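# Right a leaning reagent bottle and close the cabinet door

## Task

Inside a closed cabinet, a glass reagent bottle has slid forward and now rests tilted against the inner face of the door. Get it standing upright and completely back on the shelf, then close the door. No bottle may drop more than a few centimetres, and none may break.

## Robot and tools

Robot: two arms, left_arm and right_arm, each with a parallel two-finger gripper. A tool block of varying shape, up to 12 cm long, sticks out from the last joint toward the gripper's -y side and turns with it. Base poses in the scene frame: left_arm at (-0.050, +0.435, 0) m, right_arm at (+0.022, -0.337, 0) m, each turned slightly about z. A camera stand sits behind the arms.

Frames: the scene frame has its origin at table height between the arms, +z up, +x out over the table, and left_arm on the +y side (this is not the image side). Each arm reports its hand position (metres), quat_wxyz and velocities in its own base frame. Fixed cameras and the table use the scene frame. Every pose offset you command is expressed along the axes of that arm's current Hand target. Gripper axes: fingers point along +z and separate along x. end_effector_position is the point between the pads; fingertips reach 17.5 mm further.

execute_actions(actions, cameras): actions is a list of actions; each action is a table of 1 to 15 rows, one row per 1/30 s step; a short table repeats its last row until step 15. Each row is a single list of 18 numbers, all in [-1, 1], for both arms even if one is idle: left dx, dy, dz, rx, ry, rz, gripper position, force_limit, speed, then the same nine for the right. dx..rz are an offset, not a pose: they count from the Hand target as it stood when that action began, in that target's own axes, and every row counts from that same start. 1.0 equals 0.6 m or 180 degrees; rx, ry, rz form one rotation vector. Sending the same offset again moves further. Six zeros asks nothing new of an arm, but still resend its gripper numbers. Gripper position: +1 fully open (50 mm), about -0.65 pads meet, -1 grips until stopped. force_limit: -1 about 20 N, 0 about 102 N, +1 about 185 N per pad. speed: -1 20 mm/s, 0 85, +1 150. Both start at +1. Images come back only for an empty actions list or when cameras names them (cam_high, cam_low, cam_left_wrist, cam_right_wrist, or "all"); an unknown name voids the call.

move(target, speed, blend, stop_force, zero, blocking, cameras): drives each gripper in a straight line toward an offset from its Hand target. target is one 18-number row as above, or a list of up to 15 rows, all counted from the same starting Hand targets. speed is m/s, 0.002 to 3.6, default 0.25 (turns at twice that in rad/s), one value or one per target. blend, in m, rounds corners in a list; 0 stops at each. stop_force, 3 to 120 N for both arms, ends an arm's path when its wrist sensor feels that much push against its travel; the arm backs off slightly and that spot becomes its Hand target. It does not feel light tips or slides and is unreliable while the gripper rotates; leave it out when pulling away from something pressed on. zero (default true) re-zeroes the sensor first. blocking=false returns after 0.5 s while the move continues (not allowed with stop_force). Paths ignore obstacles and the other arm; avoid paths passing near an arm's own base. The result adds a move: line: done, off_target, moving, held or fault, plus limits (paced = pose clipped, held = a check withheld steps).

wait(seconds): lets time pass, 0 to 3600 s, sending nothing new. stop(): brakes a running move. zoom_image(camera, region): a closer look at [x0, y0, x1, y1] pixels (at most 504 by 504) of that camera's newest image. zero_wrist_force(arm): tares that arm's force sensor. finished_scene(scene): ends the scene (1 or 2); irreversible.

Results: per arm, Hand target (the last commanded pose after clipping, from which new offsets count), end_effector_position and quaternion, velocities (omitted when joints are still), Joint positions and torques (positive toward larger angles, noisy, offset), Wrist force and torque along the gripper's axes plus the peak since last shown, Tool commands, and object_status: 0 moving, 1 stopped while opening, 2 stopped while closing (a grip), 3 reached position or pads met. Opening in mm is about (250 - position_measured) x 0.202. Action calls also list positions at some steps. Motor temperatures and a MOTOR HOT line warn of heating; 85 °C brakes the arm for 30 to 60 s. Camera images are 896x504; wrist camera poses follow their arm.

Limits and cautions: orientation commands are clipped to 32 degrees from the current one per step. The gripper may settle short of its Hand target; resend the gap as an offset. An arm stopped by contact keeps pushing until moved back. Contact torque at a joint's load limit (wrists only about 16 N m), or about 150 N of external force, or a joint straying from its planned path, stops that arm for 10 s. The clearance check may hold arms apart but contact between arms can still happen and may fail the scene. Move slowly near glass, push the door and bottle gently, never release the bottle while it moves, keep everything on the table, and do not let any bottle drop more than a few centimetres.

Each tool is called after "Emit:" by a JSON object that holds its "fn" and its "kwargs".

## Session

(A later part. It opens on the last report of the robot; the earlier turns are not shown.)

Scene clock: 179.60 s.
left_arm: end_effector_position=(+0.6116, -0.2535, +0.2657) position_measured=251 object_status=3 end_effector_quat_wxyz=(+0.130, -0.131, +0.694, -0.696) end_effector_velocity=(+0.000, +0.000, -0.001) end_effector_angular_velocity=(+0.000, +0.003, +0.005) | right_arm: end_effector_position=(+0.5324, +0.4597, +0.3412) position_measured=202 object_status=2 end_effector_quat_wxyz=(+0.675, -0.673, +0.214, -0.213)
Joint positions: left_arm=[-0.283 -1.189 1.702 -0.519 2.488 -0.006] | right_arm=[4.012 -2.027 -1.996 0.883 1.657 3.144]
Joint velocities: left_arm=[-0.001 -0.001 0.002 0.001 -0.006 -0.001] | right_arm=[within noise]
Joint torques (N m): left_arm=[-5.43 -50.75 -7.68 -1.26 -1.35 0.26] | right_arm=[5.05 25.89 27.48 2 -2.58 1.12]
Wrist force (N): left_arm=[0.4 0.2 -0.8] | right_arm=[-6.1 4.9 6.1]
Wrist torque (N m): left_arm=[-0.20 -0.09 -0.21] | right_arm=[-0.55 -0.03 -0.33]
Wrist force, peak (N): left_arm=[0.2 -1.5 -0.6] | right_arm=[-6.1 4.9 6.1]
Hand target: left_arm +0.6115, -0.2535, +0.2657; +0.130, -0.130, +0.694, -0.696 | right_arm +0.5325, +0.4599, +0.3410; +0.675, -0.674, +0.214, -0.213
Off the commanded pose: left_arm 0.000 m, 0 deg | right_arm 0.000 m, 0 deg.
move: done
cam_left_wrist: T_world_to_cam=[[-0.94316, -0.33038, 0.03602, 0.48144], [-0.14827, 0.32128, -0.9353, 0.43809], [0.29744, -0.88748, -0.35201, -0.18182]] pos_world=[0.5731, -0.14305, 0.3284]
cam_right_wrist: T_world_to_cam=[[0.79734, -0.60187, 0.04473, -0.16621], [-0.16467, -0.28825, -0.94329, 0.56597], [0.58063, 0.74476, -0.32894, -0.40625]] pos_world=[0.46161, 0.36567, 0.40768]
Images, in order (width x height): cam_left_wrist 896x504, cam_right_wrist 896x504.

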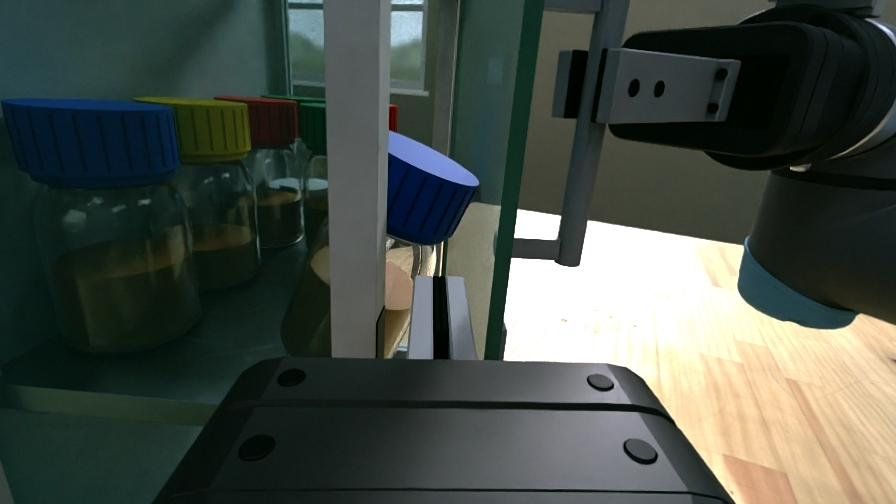

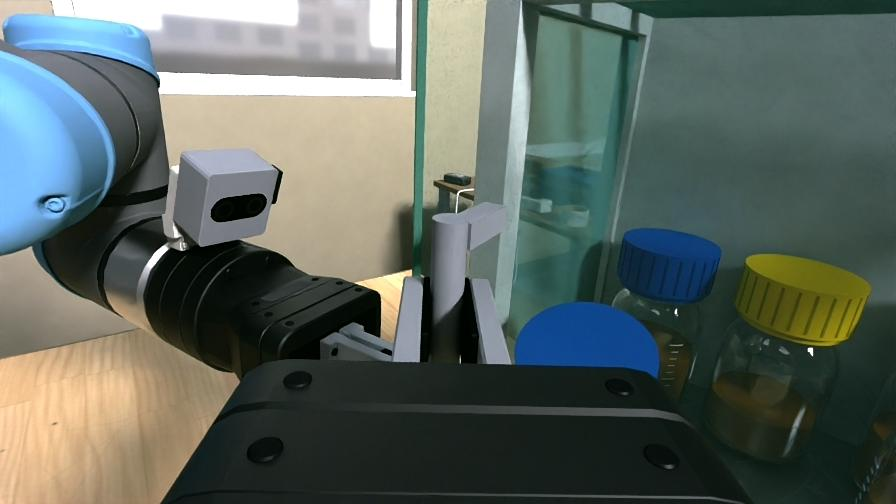

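Emit:
{"fn": "move", "kwargs": {"target": [[0.01,0,0.0,0,0,0,-1,-1,1,0,0,0,0,0,0,-1,-1,-0.5],[0.01,0,0.11,0,0,0,-1,-1,1,0,0,0,0,0,0,-1,-1,-0.5]], "speed": 0.06, "stop_force": 8, "cameras": ["cam_right_wrist","cam_left_wrist"]}}

Emit:
{"fn": "zoom_image", "kwargs": {"camera": "cam_left_wrist", "region": [300, 50, 600, 350]}}

Scene clock: 188.47 s.
left_arm: end_effector_position=(+0.6298, -0.3172, +0.2660) position_measured=251 object_status=3 end_effector_quat_wxyz=(+0.130, -0.130, +0.694, -0.696) | right_arm: end_effector_position=(+0.5325, +0.4599, +0.3410) position_measured=202 object_status=2 end_effector_quat_wxyz=(+0.675, -0.674, +0.214, -0.213)
Joint positions: left_arm=[-0.389 -1.139 1.627 -0.493 2.382 -0.005] | right_arm=[4.012 -2.028 -1.996 0.883 1.657 3.144]
Joint torques (N m): left_arm=[4.55 -59.25 -6.66 -3.7 0.29 0.24] | right_arm=[5.23 22.04 28.4 1.97 -1.39 0.98]
Wrist force (N): left_arm=[-1.0 0.6 -0.1] | right_arm=[-5.1 4.7 3.2]
Wrist torque (N m): left_arm=[-0.13 0.03 -0.18] | right_arm=[-0.55 0.00 -0.33]
Wrist force, peak (N): left_arm=[-0.2 -0.2 -4.0] | right_arm=[-6.2 4.9 6.1]
Hand target: left_arm +0.6298, -0.3172, +0.2660; +0.130, -0.130, +0.694, -0.696 | right_arm +0.5325, +0.4599, +0.3410; +0.675, -0.674, +0.214, -0.213
Off the commanded pose: left_arm 0.000 m, 0 deg | right_arm 0.000 m, 0 deg.
move: done
cam_left_wrist: T_world_to_cam=[[-0.94322, -0.33021, 0.03589, 0.47763], [-0.14805, 0.32125, -0.93535, 0.46154], [0.29734, -0.88756, -0.3519, -0.2437]] pos_world=[0.5913, -0.20685, 0.3288]
cam_right_wrist: T_world_to_cam=[[0.7974, -0.60179, 0.04473, -0.16614], [-0.16482, -0.28849, -0.94319, 0.56596], [0.58051, 0.74472, -0.32923, -0.40628]] pos_world=[0.46161, 0.36587, 0.40748]
Images, in order (width x height): cam_left_wrist 896x504, cam_right_wrist 896x504.

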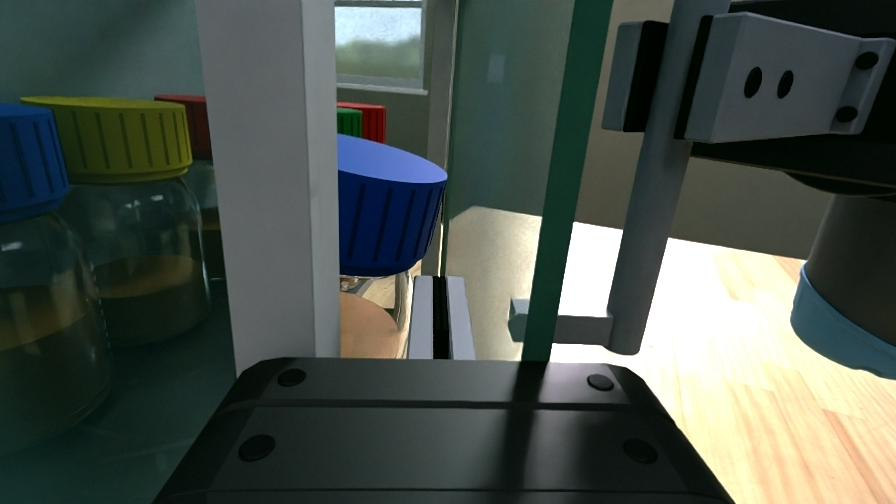

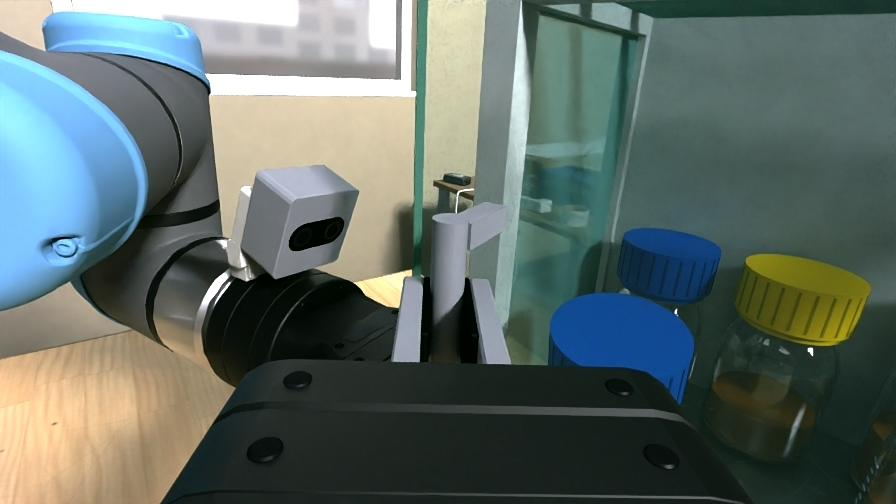

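Scaled by 1.680 from the camera's image (finer frame: 1280x720).

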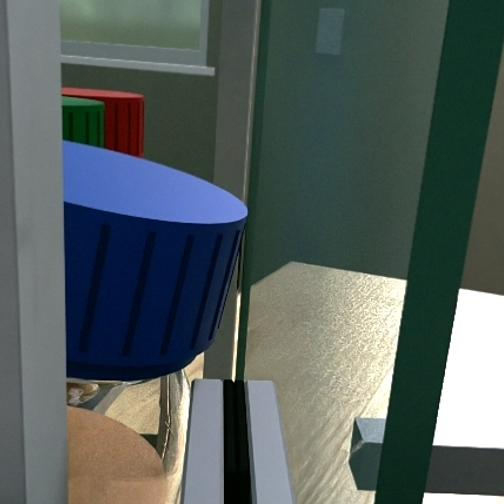

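Emit:
{"fn": "move", "kwargs": {"target": [-0.033,0,0.0,0,0,0,-1,-1,1,0,0,0,0,0,0,-1,-1,-0.5], "speed": 0.05, "stop_force": 12, "cameras": ["cam_right_wrist","cam_left_wrist","cam_high"]}}

Emit:
{"fn": "zoom_image", "kwargs": {"camera": "cam_left_wrist", "region": [200, 50, 500, 350]}}

Scene clock: 194.57 s.
left_arm: end_effector_position=(+0.6414, -0.3127, +0.2661) position_measured=251 object_status=3 end_effector_quat_wxyz=(+0.130, -0.130, +0.694, -0.696) | right_arm: end_effector_position=(+0.5325, +0.4599, +0.3410) position_measured=202 object_status=2 end_effector_quat_wxyz=(+0.675, -0.674, +0.214, -0.213)
Joint positions: left_arm=[-0.373 -1.116 1.592 -0.481 2.398 -0.006] | right_arm=[4.012 -2.028 -1.996 0.883 1.657 3.144]
Joint torques (N m): left_arm=[4.93 -30.02 -33.14 -0.02 0.81 0.82] | right_arm=[3.46 22.59 21 2.3 0.32 1.17]
Wrist force (N): left_arm=[4.2 -0.5 -7.0] | right_arm=[-3.9 5.3 4.2]
Wrist torque (N m): left_arm=[-0.11 -0.04 -0.24] | right_arm=[-0.53 -0.06 -0.33]
Wrist force, peak (N): left_arm=[51.4 -14.8 -51.8] | right_arm=[-3.1 4.2 9.4]
Hand target: left_arm +0.6414, -0.3127, +0.2660; +0.130, -0.130, +0.694, -0.696 (not the last commanded pose) | right_arm +0.5325, +0.4599, +0.3410; +0.675, -0.674, +0.214, -0.213
Off the commanded pose: left_arm 0.007 m, 0 deg | right_arm 0.000 m, 0 deg.
move: contact (left_arm)
cam_left_wrist: T_world_to_cam=[[-0.9432, -0.33028, 0.03582, 0.49008], [-0.14799, 0.32116, -0.93539, 0.46174], [0.29744, -0.88756, -0.3518, -0.24316]] pos_world=[0.6029, -0.20225, 0.3288]
cam_right_wrist: T_world_to_cam=[[0.7974, -0.60179, 0.04473, -0.16614], [-0.16482, -0.28849, -0.94319, 0.56596], [0.58051, 0.74472, -0.32923, -0.40628]] pos_world=[0.46161, 0.36587, 0.40748]
Images, in order (width x height): cam_high 896x504, cam_left_wrist 896x504, cam_right_wrist 896x504.

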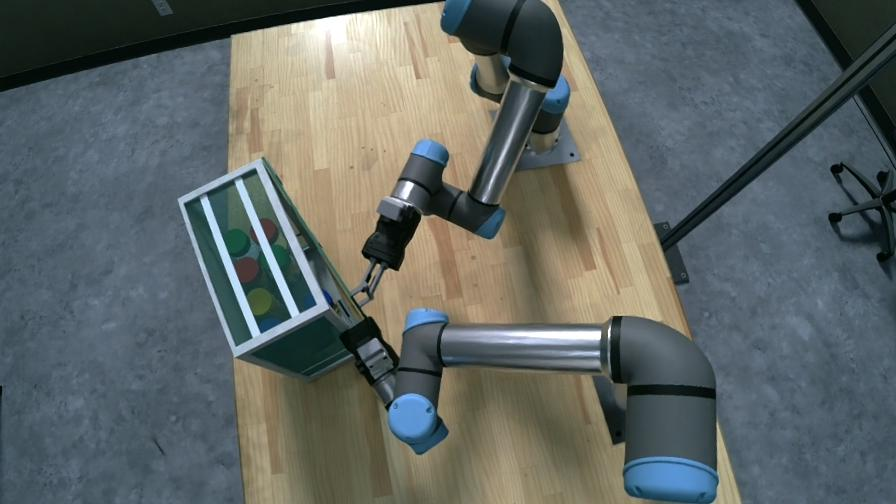

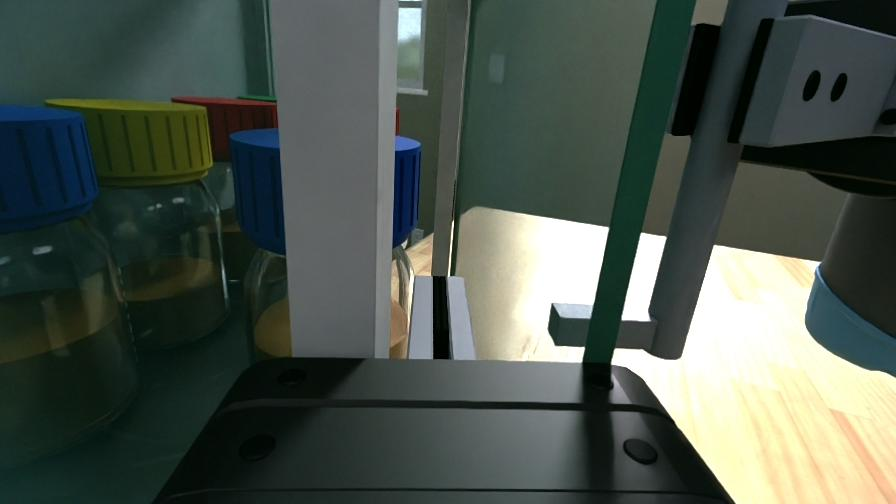

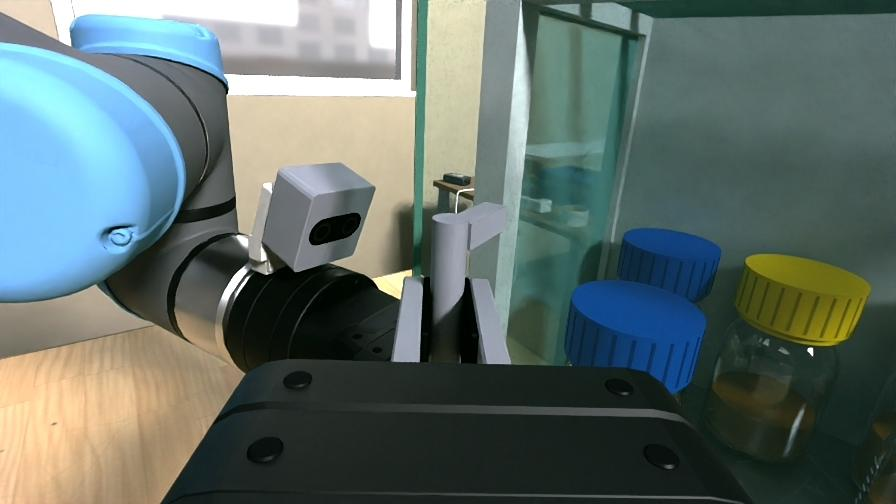

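Scaled by 1.680 from the camera's image (finer frame: 1280x720).

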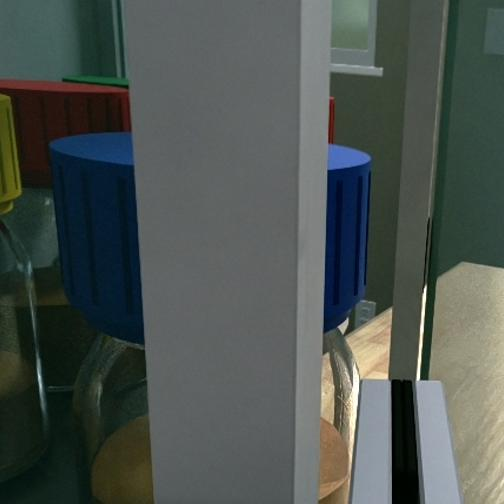

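Emit:
{"fn": "move", "kwargs": {"target": [0.018,0,0.0,0,0,0,-1,-1,1,0,0,0,0,0,0,-1,-1,-0.5], "speed": 0.03, "cameras": ["cam_left_wrist"]}}

Emit:
{"fn": "zoom_image", "kwargs": {"camera": "cam_left_wrist", "region": [200, 50, 500, 350]}}

Scene clock: 198.10 s.
left_arm: end_effector_position=(+0.6312, -0.3166, +0.2662) position_measured=251 object_status=3 end_effector_quat_wxyz=(+0.130, -0.130, +0.694, -0.697) end_effector_velocity=(+0.002, +0.000, +0.002) end_effector_angular_velocity=(-0.002, -0.004, -0.001) | right_arm: end_effector_position=(+0.5325, +0.4599, +0.3410) position_measured=202 object_status=2 end_effector_quat_wxyz=(+0.675, -0.674, +0.214, -0.213)
Joint positions: left_arm=[-0.387 -1.137 1.623 -0.492 2.384 -0.005] | right_arm=[4.012 -2.028 -1.996 0.883 1.657 3.144]
Joint velocities: left_arm=[0.002 0.002 -0.006 0 0.003 0] | right_arm=[within noise]
Joint torques (N m): left_arm=[3.79 -26.57 -33.47 -1.52 1.26 0.01] | right_arm=[-3.28 23.68 9.09 2.63 0.24 0.93]
Wrist force (N): left_arm=[1.1 0.3 -0.8] | right_arm=[-4.1 4.9 5.7]
Wrist torque (N m): left_arm=[-0.22 -0.10 -0.22] | right_arm=[-0.55 -0.03 -0.33]
Wrist force, peak (N): left_arm=[4.0 0.0 -7.5] | right_arm=[-4.3 4.9 5.8]
Hand target: left_arm +0.6313, -0.3166, +0.2661; +0.130, -0.130, +0.694, -0.696 | right_arm +0.5325, +0.4599, +0.3410; +0.675, -0.674, +0.214, -0.213
Off the commanded pose: left_arm 0.000 m, 0 deg | right_arm 0.000 m, 0 deg.
move: done
cam_left_wrist: T_world_to_cam=[[-0.94317, -0.3304, 0.03562, 0.47919], [-0.14778, 0.32102, -0.93547, 0.46145], [0.29764, -0.88757, -0.3516, -0.24375]] pos_world=[0.5927, -0.20615, 0.3289]

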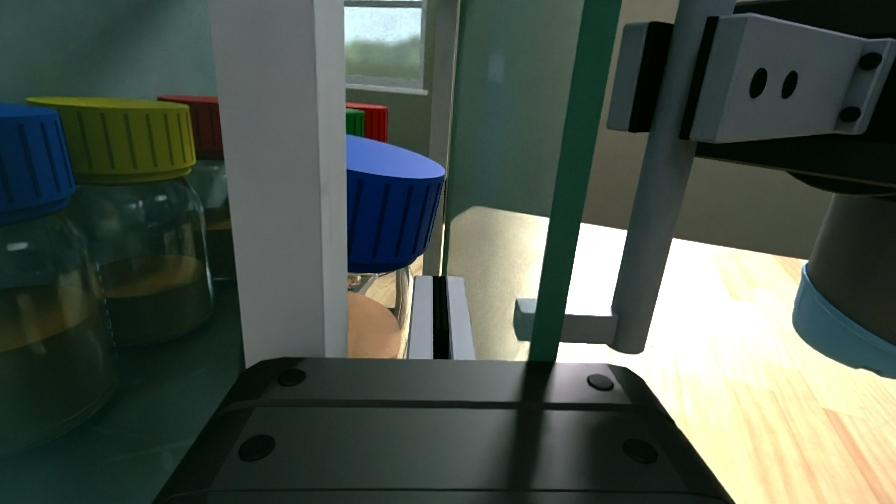

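Scaled by 1.680 from the camera's image (finer frame: 1280x720).

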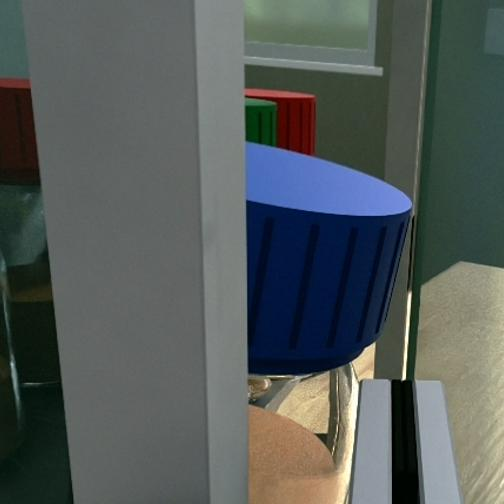

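Emit:
{"fn": "move", "kwargs": {"target": [[0,0,0,0,0,0,-1,-1,1,-0.0267,0,-0.0845,0,-0.0594,0,-1,-1,-0.5],[0,0,0,0,0,0,-1,-1,1,-0.037,0,-0.1748,0,-0.1206,0,-1,-1,-0.5]], "speed": 0.1, "blend": [0.01,0], "cameras": ["cam_left_wrist","cam_high"]}}

Scene clock: 219.30 s.
left_arm: end_effector_position=(+0.6313, -0.3166, +0.2661) position_measured=251 object_status=3 end_effector_quat_wxyz=(+0.130, -0.130, +0.694, -0.696) | right_arm: end_effector_position=(+0.4540, +0.3868, +0.3410) position_measured=202 object_status=2 end_effector_quat_wxyz=(+0.703, -0.702, +0.084, -0.082)
Joint positions: left_arm=[-0.387 -1.136 1.623 -0.492 2.384 -0.005] | right_arm=[3.798 -1.959 -2.116 0.935 2.25 3.145]
Joint torques (N m): left_arm=[5.44 -24.33 -32.22 0.12 1.28 0.03] | right_arm=[-0.32 39.23 28.99 3.75 -3.73 0.88]
Wrist force (N): left_arm=[1.3 -0.2 -1.2] | right_arm=[-19.9 15.9 13.5]
Wrist torque (N m): left_arm=[-0.19 -0.05 -0.21] | right_arm=[-0.61 -0.14 -0.57]
Wrist force, peak (N): left_arm=[1.6 -0.3 -1.4] | right_arm=[-31.5 17.6 19.2]
Hand target: left_arm +0.6313, -0.3166, +0.2661; +0.130, -0.130, +0.694, -0.696 | right_arm +0.4539, +0.3869, +0.3410; +0.703, -0.702, +0.083, -0.082
Off the commanded pose: left_arm 0.000 m, 0 deg | right_arm 0.000 m, 0 deg.
move: done
cam_left_wrist: T_world_to_cam=[[-0.9432, -0.33028, 0.03582, 0.47927], [-0.14799, 0.32116, -0.93539, 0.46149], [0.29744, -0.88756, -0.3518, -0.24362]] pos_world=[0.5928, -0.20615, 0.3288]
Images, in order (width x height): cam_high 896x504, cam_left_wrist 896x504.

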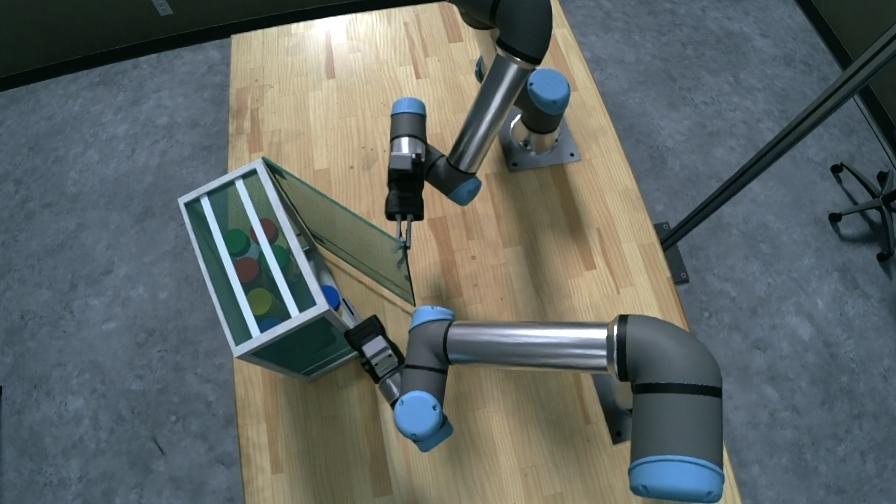

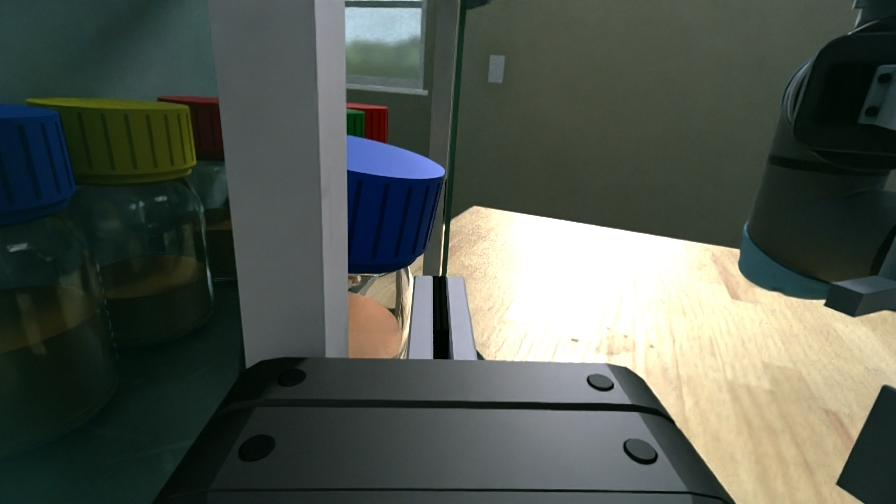

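Emit:
{"fn": "move", "kwargs": {"target": [[0,0,0,0,0,0,-1,-1,1,-0.0333,0,-0.0843,0,-0.0611,0,-1,-1,-0.5],[0,0,0,0,0,0,-1,-1,1,-0.0435,0,-0.176,0,-0.1222,0,-1,-1,-0.5],[0,0,0,0,0,0,-1,-1,1,-0.0365,0,-0.2682,0,-0.1833,0,-1,-1,-0.5]], "speed": 0.12, "blend": [0.01,0.01,0], "cameras": ["cam_left_wrist","cam_high"]}}

Scene clock: 231.70 s.
left_arm: end_effector_position=(+0.6313, -0.3166, +0.2661) position_measured=251 object_status=3 end_effector_quat_wxyz=(+0.130, -0.130, +0.694, -0.696) | right_arm: end_effector_position=(+0.4027, +0.2824, +0.3408) position_measured=202 object_status=2 end_effector_quat_wxyz=(+0.705, -0.704, -0.062, +0.062)
Joint positions: left_arm=[-0.387 -1.136 1.623 -0.492 2.384 -0.005] | right_arm=[3.504 -2.017 -2.016 0.903 2.955 3.154]
Joint torques (N m): left_arm=[5.49 -23.15 -31.02 0.07 1.54 0.74] | right_arm=[5.54 32.5 8.74 0.96 -1.3 1.93]
Wrist force (N): left_arm=[1.0 -0.4 -0.9] | right_arm=[-2.0 18.6 4.9]
Wrist torque (N m): left_arm=[-0.23 0.00 -0.21] | right_arm=[-0.60 0.05 -0.59]
Wrist force, peak (N): left_arm=[1.5 -0.6 -1.5] | right_arm=[-18.2 20.6 12.8]
Hand target: left_arm +0.6313, -0.3166, +0.2661; +0.130, -0.130, +0.694, -0.696 | right_arm +0.4026, +0.2825, +0.3408; +0.705, -0.704, -0.062, +0.063 (not the last commanded pose)
Off the commanded pose: left_arm 0.000 m, 0 deg | right_arm 0.048 m, 9 deg.
move: held (right_arm; a check stopped the path); path passed 2 of 3 targets; limits=held
pose unreachable (right arm): on one or more control steps of this call, first in action 0 (counted from 0), this arm could not follow its commanded pose, so it was not sent that pose on those steps. It may still have moved: this result reports where it is.
cause: moving toward the commanded pose would bring two parts of the arm too close to each other (its gripper and another part of the arm, with joints 4 (wrist 1) to 6 (wrist 3) between them, 4 mm apart when it was first held).
cam_left_wrist: T_world_to_cam=[[-0.9432, -0.33028, 0.03582, 0.47927], [-0.14799, 0.32116, -0.93539, 0.46149], [0.29744, -0.88756, -0.3518, -0.24362]] pos_world=[0.5928, -0.20615, 0.3288]
Images, in order (width x height): cam_high 896x504, cam_left_wrist 896x504.

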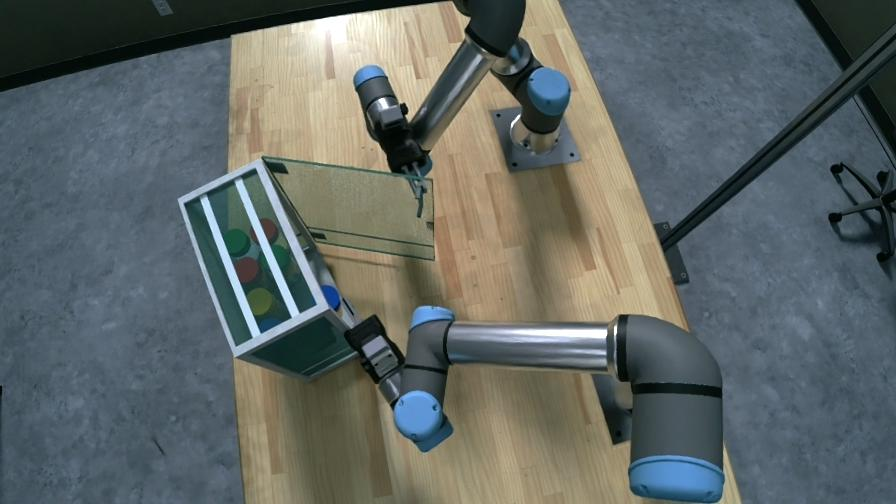

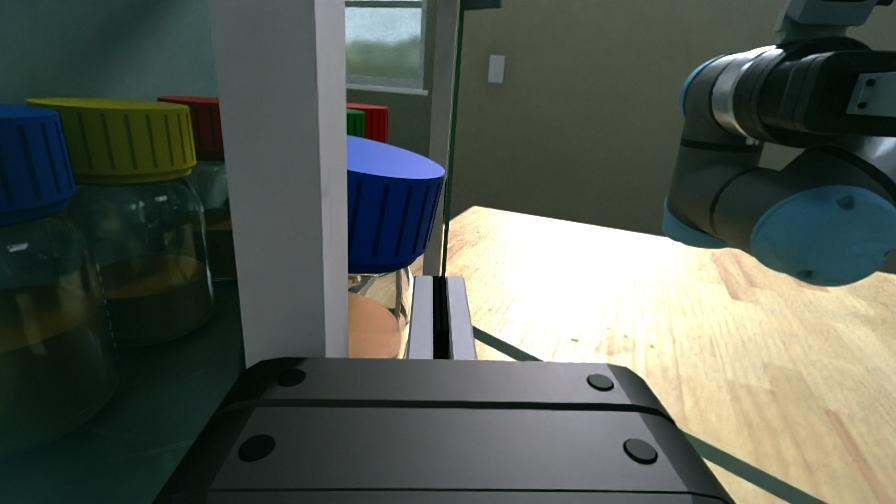

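Emit:
{"fn": "move", "kwargs": {"target": [[0.0067,0,0.0075,0,-0.15,0,-1,-1,1,0,0,0,0,0,0,-1,-1,-0.5],[0.0072,0,0.0175,0,-0.30,0,-1,-1,1,0,0,0,0,0,0,-1,-1,-0.5]], "speed": 0.12, "blend": [0.003,0], "cameras": ["cam_left_wrist","cam_high","cam_low"]}}

Emit:
{"fn": "zoom_image", "kwargs": {"camera": "cam_low", "region": [440, 160, 580, 340]}}

Scene clock: 255.33 s.
left_arm: end_effector_position=(+0.6311, -0.3280, +0.2660) position_measured=251 object_status=3 end_effector_quat_wxyz=(+0.431, -0.432, +0.559, -0.561) | right_arm: end_effector_position=(+0.4026, +0.2825, +0.3408) position_measured=202 object_status=2 end_effector_quat_wxyz=(+0.705, -0.704, -0.062, +0.063)
Joint positions: left_arm=[-0.895 -1.31 1.868 -0.56 0.934 -0.003] | right_arm=[3.504 -2.017 -2.017 0.903 2.955 3.154]
Joint torques (N m): left_arm=[-1.05 -47.67 -6.55 -2.85 -1.47 -0.51] | right_arm=[6.02 55.23 6.7 1.3 -0.11 -0.84]
Wrist force (N): left_arm=[0.5 -0.5 -0.6] | right_arm=[-2.1 18.4 4.9]
Wrist torque (N m): left_arm=[-0.28 -0.05 -0.20] | right_arm=[-0.64 0.07 -0.59]
Wrist force, peak (N): left_arm=[2.2 -1.6 -0.9] | right_arm=[-2.0 18.8 5.0]
Hand target: left_arm +0.6311, -0.3279, +0.2661; +0.431, -0.432, +0.559, -0.561 | right_arm +0.4026, +0.2825, +0.3408; +0.705, -0.704, -0.062, +0.063
Off the commanded pose: left_arm 0.000 m, 0 deg | right_arm 0.000 m, 0 deg.
move: done
cam_left_wrist: T_world_to_cam=[[-0.28719, -0.9571, 0.03846, -0.14502], [-0.34993, 0.06746, -0.93434, 0.50908], [0.89167, -0.28179, -0.35429, -0.42939]] pos_world=[0.51937, -0.29414, 0.3291]
Images, in order (width x height): cam_high 896x504, cam_low 896x504, cam_left_wrist 896x504.

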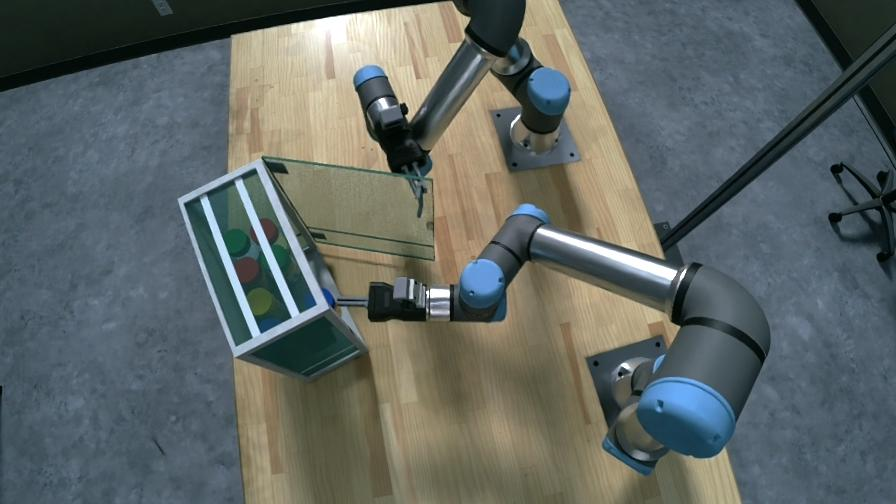

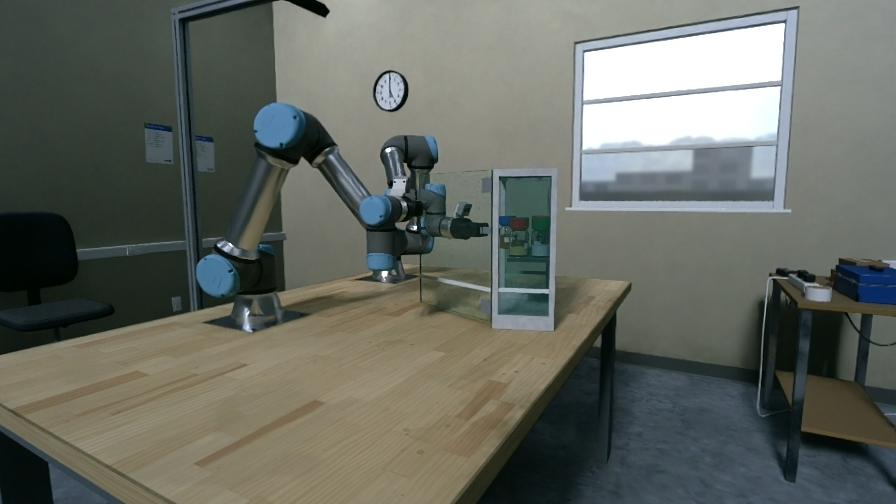

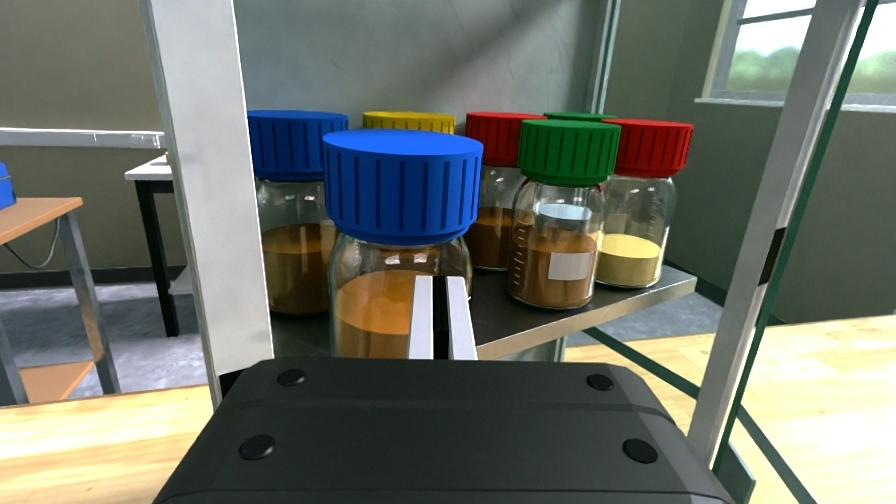

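Scaled by 2.800 from the camera's image (finer frame: 1280x720).

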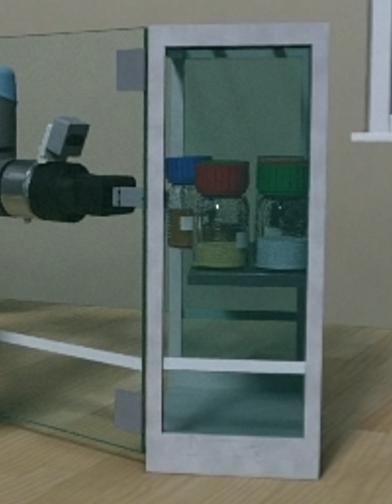

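Emit:
{"fn": "move", "kwargs": {"target": [[-0.02,0,-0.003,0,0,0,-1,-1,1,0,0,0,0,0,0,-1,-1,-0.5],[-0.035,0,0.0227,0,0,0,-1,-1,1,0,0,0,0,0,0,-1,-1,-0.5]], "speed": 0.03, "stop_force": 15, "cameras": ["cam_left_wrist"]}}

Emit:
{"fn": "zoom_image", "kwargs": {"camera": "cam_left_wrist", "region": [220, 80, 720, 380]}}

Scene clock: 273.17 s.
left_arm: end_effector_position=(+0.6496, -0.3111, +0.2660) position_measured=251 object_status=3 end_effector_quat_wxyz=(+0.431, -0.432, +0.559, -0.561) | right_arm: end_effector_position=(+0.4026, +0.2825, +0.3408) position_measured=202 object_status=2 end_effector_quat_wxyz=(+0.705, -0.704, -0.062, +0.063)
Joint positions: left_arm=[-0.839 -1.296 1.85 -0.555 0.99 -0.003] | right_arm=[3.504 -2.017 -2.017 0.903 2.955 3.154]
Joint torques (N m): left_arm=[-4.84 -49.06 -7.81 -3.58 -1.3 -0.45] | right_arm=[6.62 55.39 7.44 0.65 -0.29 -0.94]
Wrist force (N): left_arm=[0.5 0.1 -0.9] | right_arm=[-2.0 18.5 4.9]
Wrist torque (N m): left_arm=[-0.22 -0.06 -0.20] | right_arm=[-0.61 0.05 -0.59]
Wrist force, peak (N): left_arm=[1.6 0.0 -1.6] | right_arm=[-2.1 18.7 5.0]
Hand target: left_arm +0.6496, -0.3111, +0.2660; +0.431, -0.432, +0.559, -0.561 | right_arm +0.4026, +0.2825, +0.3408; +0.705, -0.704, -0.062, +0.063
Off the commanded pose: left_arm 0.000 m, 0 deg | right_arm 0.000 m, 0 deg.
move: done
cam_left_wrist: T_world_to_cam=[[-0.28703, -0.95715, 0.03857, -0.12367], [-0.34987, 0.06727, -0.93438, 0.51434], [0.89174, -0.28168, -0.35418, -0.44117]] pos_world=[0.53787, -0.27724, 0.3291]

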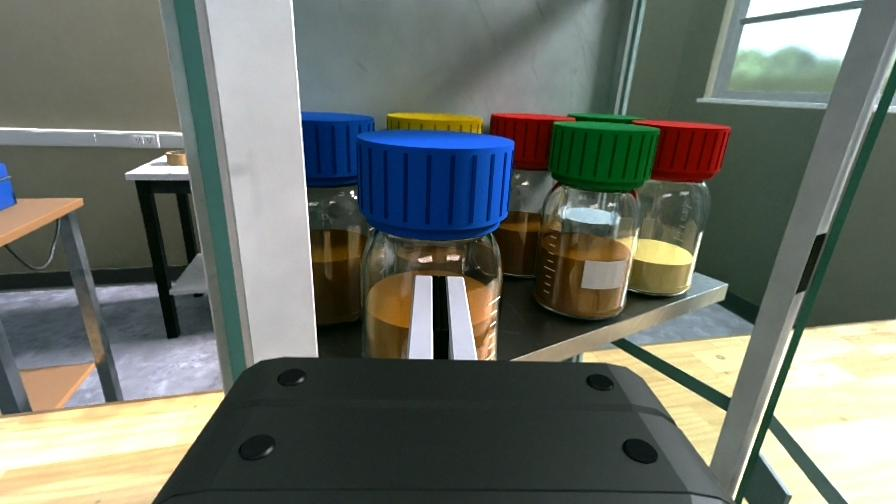

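Scaled by 1.008 from the camera's image (finer frame: 1280x720).

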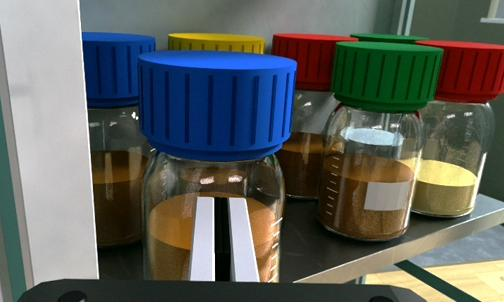

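Emit:
{"fn": "move", "kwargs": {"target": [[-0.004,0,0.017,0,0,0,-1,-1,1,0,0,0,0,0,0,-1,-1,-0.5],[-0.004,0.035,0.017,0,0,0,-1,-1,1,0,0,0,0,0,0,-1,-1,-0.5],[-0.0185,0.035,0.0587,0,0,0,-1,-1,1,0,0,0,0,0,0,-1,-1,-0.5]], "speed": 0.03, "stop_force": 12, "cameras": ["cam_left_wrist","cam_low"]}}

Emit:
{"fn": "zoom_image", "kwargs": {"camera": "cam_low", "region": [440, 160, 580, 340]}}

Scene clock: 283.07 s.
left_arm: end_effector_position=(+0.6740, -0.3097, +0.2442) position_measured=251 object_status=3 end_effector_quat_wxyz=(+0.431, -0.433, +0.559, -0.560) | right_arm: end_effector_position=(+0.4026, +0.2825, +0.3408) position_measured=202 object_status=2 end_effector_quat_wxyz=(+0.705, -0.704, -0.062, +0.063)
Joint positions: left_arm=[-0.799 -1.224 1.815 -0.59 1.028 -0.003] | right_arm=[3.504 -2.017 -2.017 0.903 2.955 3.154]
Joint torques (N m): left_arm=[0.83 -36.62 -20.09 -1.79 -0.05 0.19] | right_arm=[6.5 55.95 6.85 -0.43 -0.49 -1]
Wrist force (N): left_arm=[0.7 -0.3 -0.1] | right_arm=[-1.9 18.3 4.9]
Wrist torque (N m): left_arm=[-0.28 -0.11 -0.21] | right_arm=[-0.64 0.04 -0.59]
Wrist force, peak (N): left_arm=[7.5 -15.6 -114.9] | right_arm=[-1.9 18.8 4.9]
Hand target: left_arm +0.6740, -0.3097, +0.2442; +0.431, -0.433, +0.559, -0.560 (not the last commanded pose) | right_arm +0.4026, +0.2825, +0.3408; +0.705, -0.704, -0.062, +0.063
Tool commands: left_gripper/position=-1.0 left_gripper/force_limit=-1.0 left_gripper/speed=+1.0 right_gripper/position=-1.0 right_gripper/force_limit=-1.0 right_gripper/speed=-0.5
Off the commanded pose: left_arm 0.013 m, 0 deg | right_arm 0.000 m, 0 deg.
FORCE FAULT: contact force on the left arm reached its limit, and that arm stopped. The contact can be on any part of that arm, not only on its tool. That arm's remaining commands of this call were not run. That arm is still stopped at the end of this call. That arm stays stopped for about 9 more seconds. Until then a move that you send moves the other arm only, and its call returns only when the move has ended. Once the stop has ended, the next robot result says so. If the stop ends while you think or write, that arm runs what you send next, counted from a new Hand target: where the arm stands when the stop ends. While its stop runs, that arm takes no new command, but its gripper still runs the gripper command that each later call begins with. Until it ends, the stop uses up actions while you think or wait. An arm that is not stopped still takes commands.
move: fault (left_arm; stop_force had ended the path); path passed 2 of 3 targets
cam_left_wrist: T_world_to_cam=[[-0.28551, -0.95764, 0.03767, -0.11549], [-0.35095, 0.06789, -0.93393, 0.50317], [0.89181, -0.27986, -0.35547, -0.46944]] pos_world=[0.56226, -0.27614, 0.30741]
Images, in order (width x height): cam_low 896x504, cam_left_wrist 896x504.

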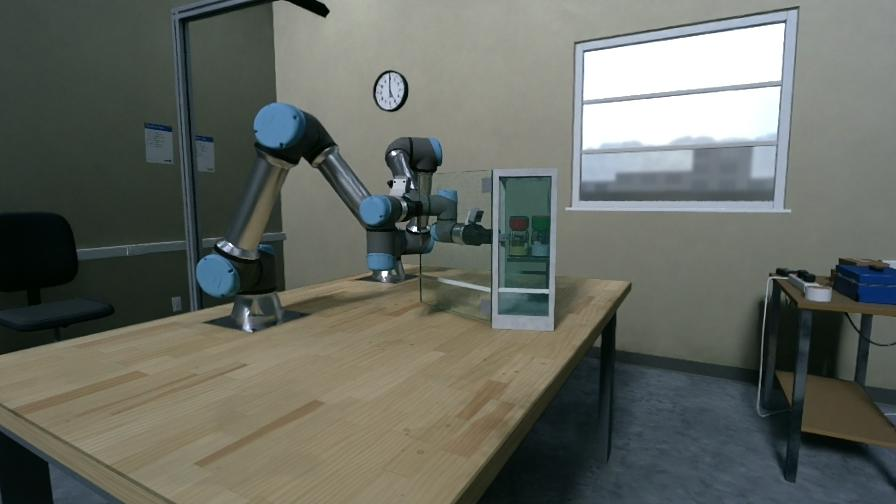

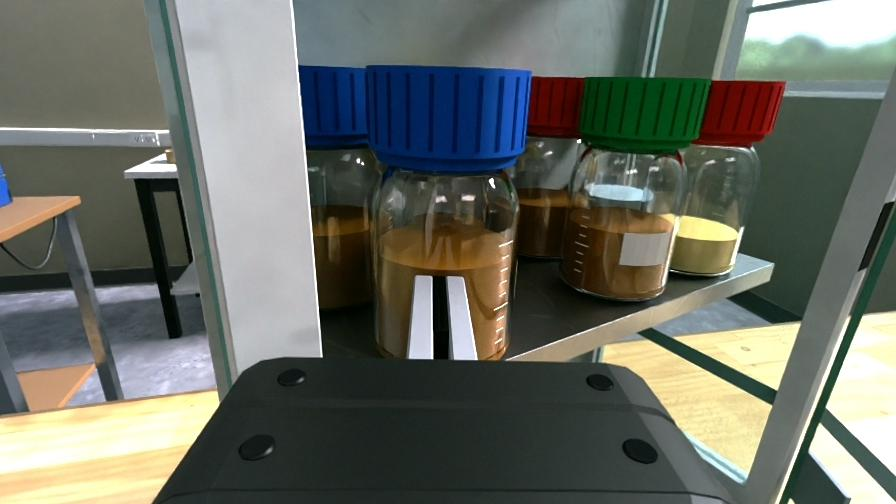

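Scaled by 2.800 from the camera's image (finer frame: 1280x720).

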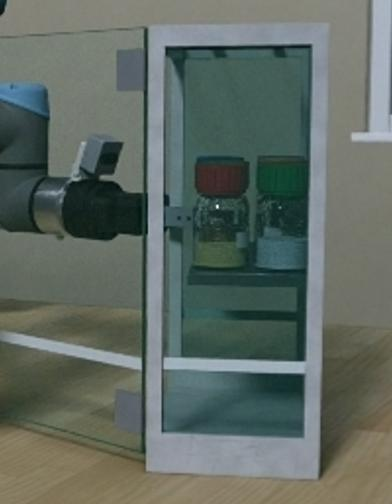

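Emit:
{"fn": "wait", "kwargs": {"seconds": 9.5}}

Emit:
{"fn": "move", "kwargs": {"target": [[0,0,-0.01,0,0,0,-1,-1,1,0,0,0,0,0,0,-1,-1,-0.5],[-0.004,-0.045,-0.06,0,0,0,-1,-1,1,0,0,0,0,0,0,-1,-1,-0.5]], "speed": 0.08, "cameras": ["cam_left_wrist"]}}

Emit:
{"fn": "zoom_image", "kwargs": {"camera": "cam_left_wrist", "region": [250, 80, 750, 400]}}

Scene clock: 300.27 s.
left_arm: end_effector_position=(+0.6740, -0.3097, +0.2442) position_measured=251 object_status=3 end_effector_quat_wxyz=(+0.431, -0.433, +0.559, -0.560) | right_arm: end_effector_position=(+0.4026, +0.2825, +0.3408) position_measured=202 object_status=2 end_effector_quat_wxyz=(+0.705, -0.704, -0.062, +0.063)
Joint positions: left_arm=[-0.799 -1.224 1.815 -0.59 1.028 -0.003] | right_arm=[3.504 -2.017 -2.017 0.903 2.955 3.154]
Joint torques (N m): left_arm=[0.09 -35.68 -20.16 -1.88 0.01 0.03] | right_arm=[4.18 54.81 7.57 -0.37 -1.31 -0.7]
Wrist force (N): left_arm=[0.2 -0.5 -0.2] | right_arm=[-2.1 18.4 4.7]
Wrist torque (N m): left_arm=[-0.31 -0.04 -0.21] | right_arm=[-0.62 0.06 -0.59]
Wrist force, peak (N): left_arm=[0.8 -0.4 -0.6] | right_arm=[-2.2 18.7 5.0]
Hand target: left_arm +0.6740, -0.3097, +0.2442; +0.431, -0.433, +0.559, -0.560 (not the last commanded pose) | right_arm +0.4026, +0.2825, +0.3408; +0.705, -0.704, -0.062, +0.063
Tool commands: left_gripper/position=-1.0 left_gripper/force_limit=-1.0 left_gripper/speed=+1.0 right_gripper/position=-1.0 right_gripper/force_limit=-1.0 right_gripper/speed=-0.5
Off the commanded pose: left_arm 0.013 m, 0 deg | right_arm 0.000 m, 0 deg.
FORCE FAULT, CONTINUED: the left arm's stop, for the force fault that an earlier result reported, is over. The rest of the stop counts as 19 of the actions that you can send in this scene. During its stop the left arm's controller moved it back a little. That arm's target is now where it stood when the stop ended, not its last command. That arm accepts commands again.
wait: 9.50 s; at rest from the start

Scene clock: 301.47 s.
left_arm: end_effector_position=(+0.6398, -0.2982, +0.2712) position_measured=251 object_status=3 end_effector_quat_wxyz=(+0.431, -0.433, +0.559, -0.560) | right_arm: end_effector_position=(+0.4026, +0.2825, +0.3408) position_measured=202 object_status=2 end_effector_quat_wxyz=(+0.705, -0.704, -0.062, +0.063)
Joint positions: left_arm=[-0.837 -1.336 1.886 -0.549 0.99 -0.003] | right_arm=[3.504 -2.017 -2.017 0.903 2.955 3.154]
Joint torques (N m): left_arm=[2.72 -25.08 -31.54 -5.01 1.2 0.32] | right_arm=[6.22 54.86 8.06 -0.63 -1.47 -0.9]
Wrist force (N): left_arm=[0.3 -0.2 -0.3] | right_arm=[-2.1 18.4 4.7]
Wrist torque (N m): left_arm=[-0.25 -0.05 -0.20] | right_arm=[-0.63 0.06 -0.59]
Wrist force, peak (N): left_arm=[1.3 1.4 1.1] | right_arm=[-2.2 18.6 5.0]
Hand target: left_arm +0.6398, -0.2982, +0.2712; +0.431, -0.433, +0.559, -0.560 | right_arm +0.4026, +0.2825, +0.3408; +0.705, -0.704, -0.062, +0.063
Off the commanded pose: left_arm 0.000 m, 0 deg | right_arm 0.000 m, 0 deg.
move: done
cam_left_wrist: T_world_to_cam=[[-0.28556, -0.95762, 0.03759, -0.11511], [-0.35104, 0.06802, -0.93389, 0.51566], [0.89175, -0.27988, -0.35559, -0.42603]] pos_world=[0.52806, -0.26454, 0.33441]

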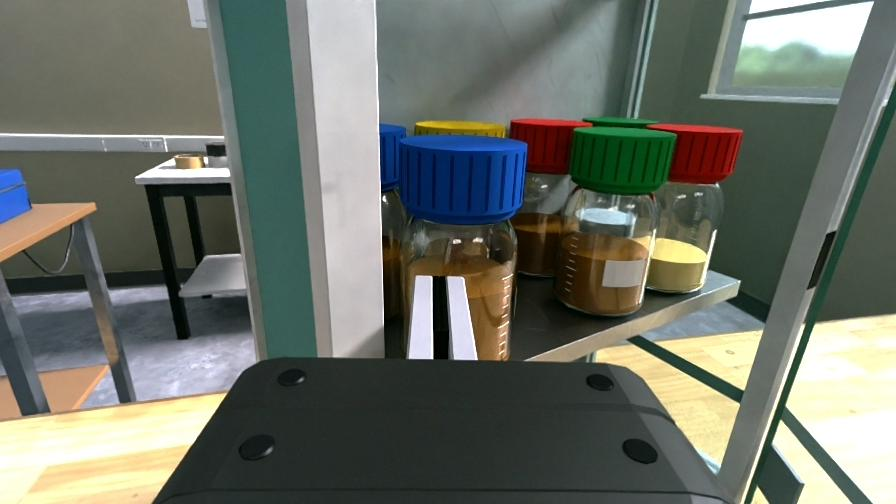

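Scaled by 1.008 from the camera's image (finer frame: 1280x720).

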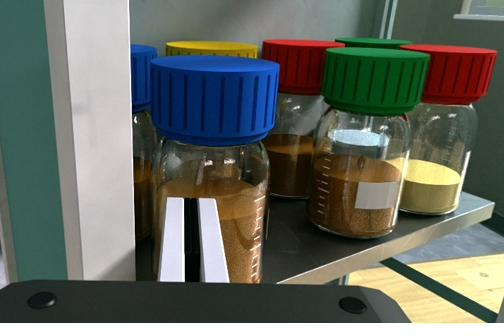

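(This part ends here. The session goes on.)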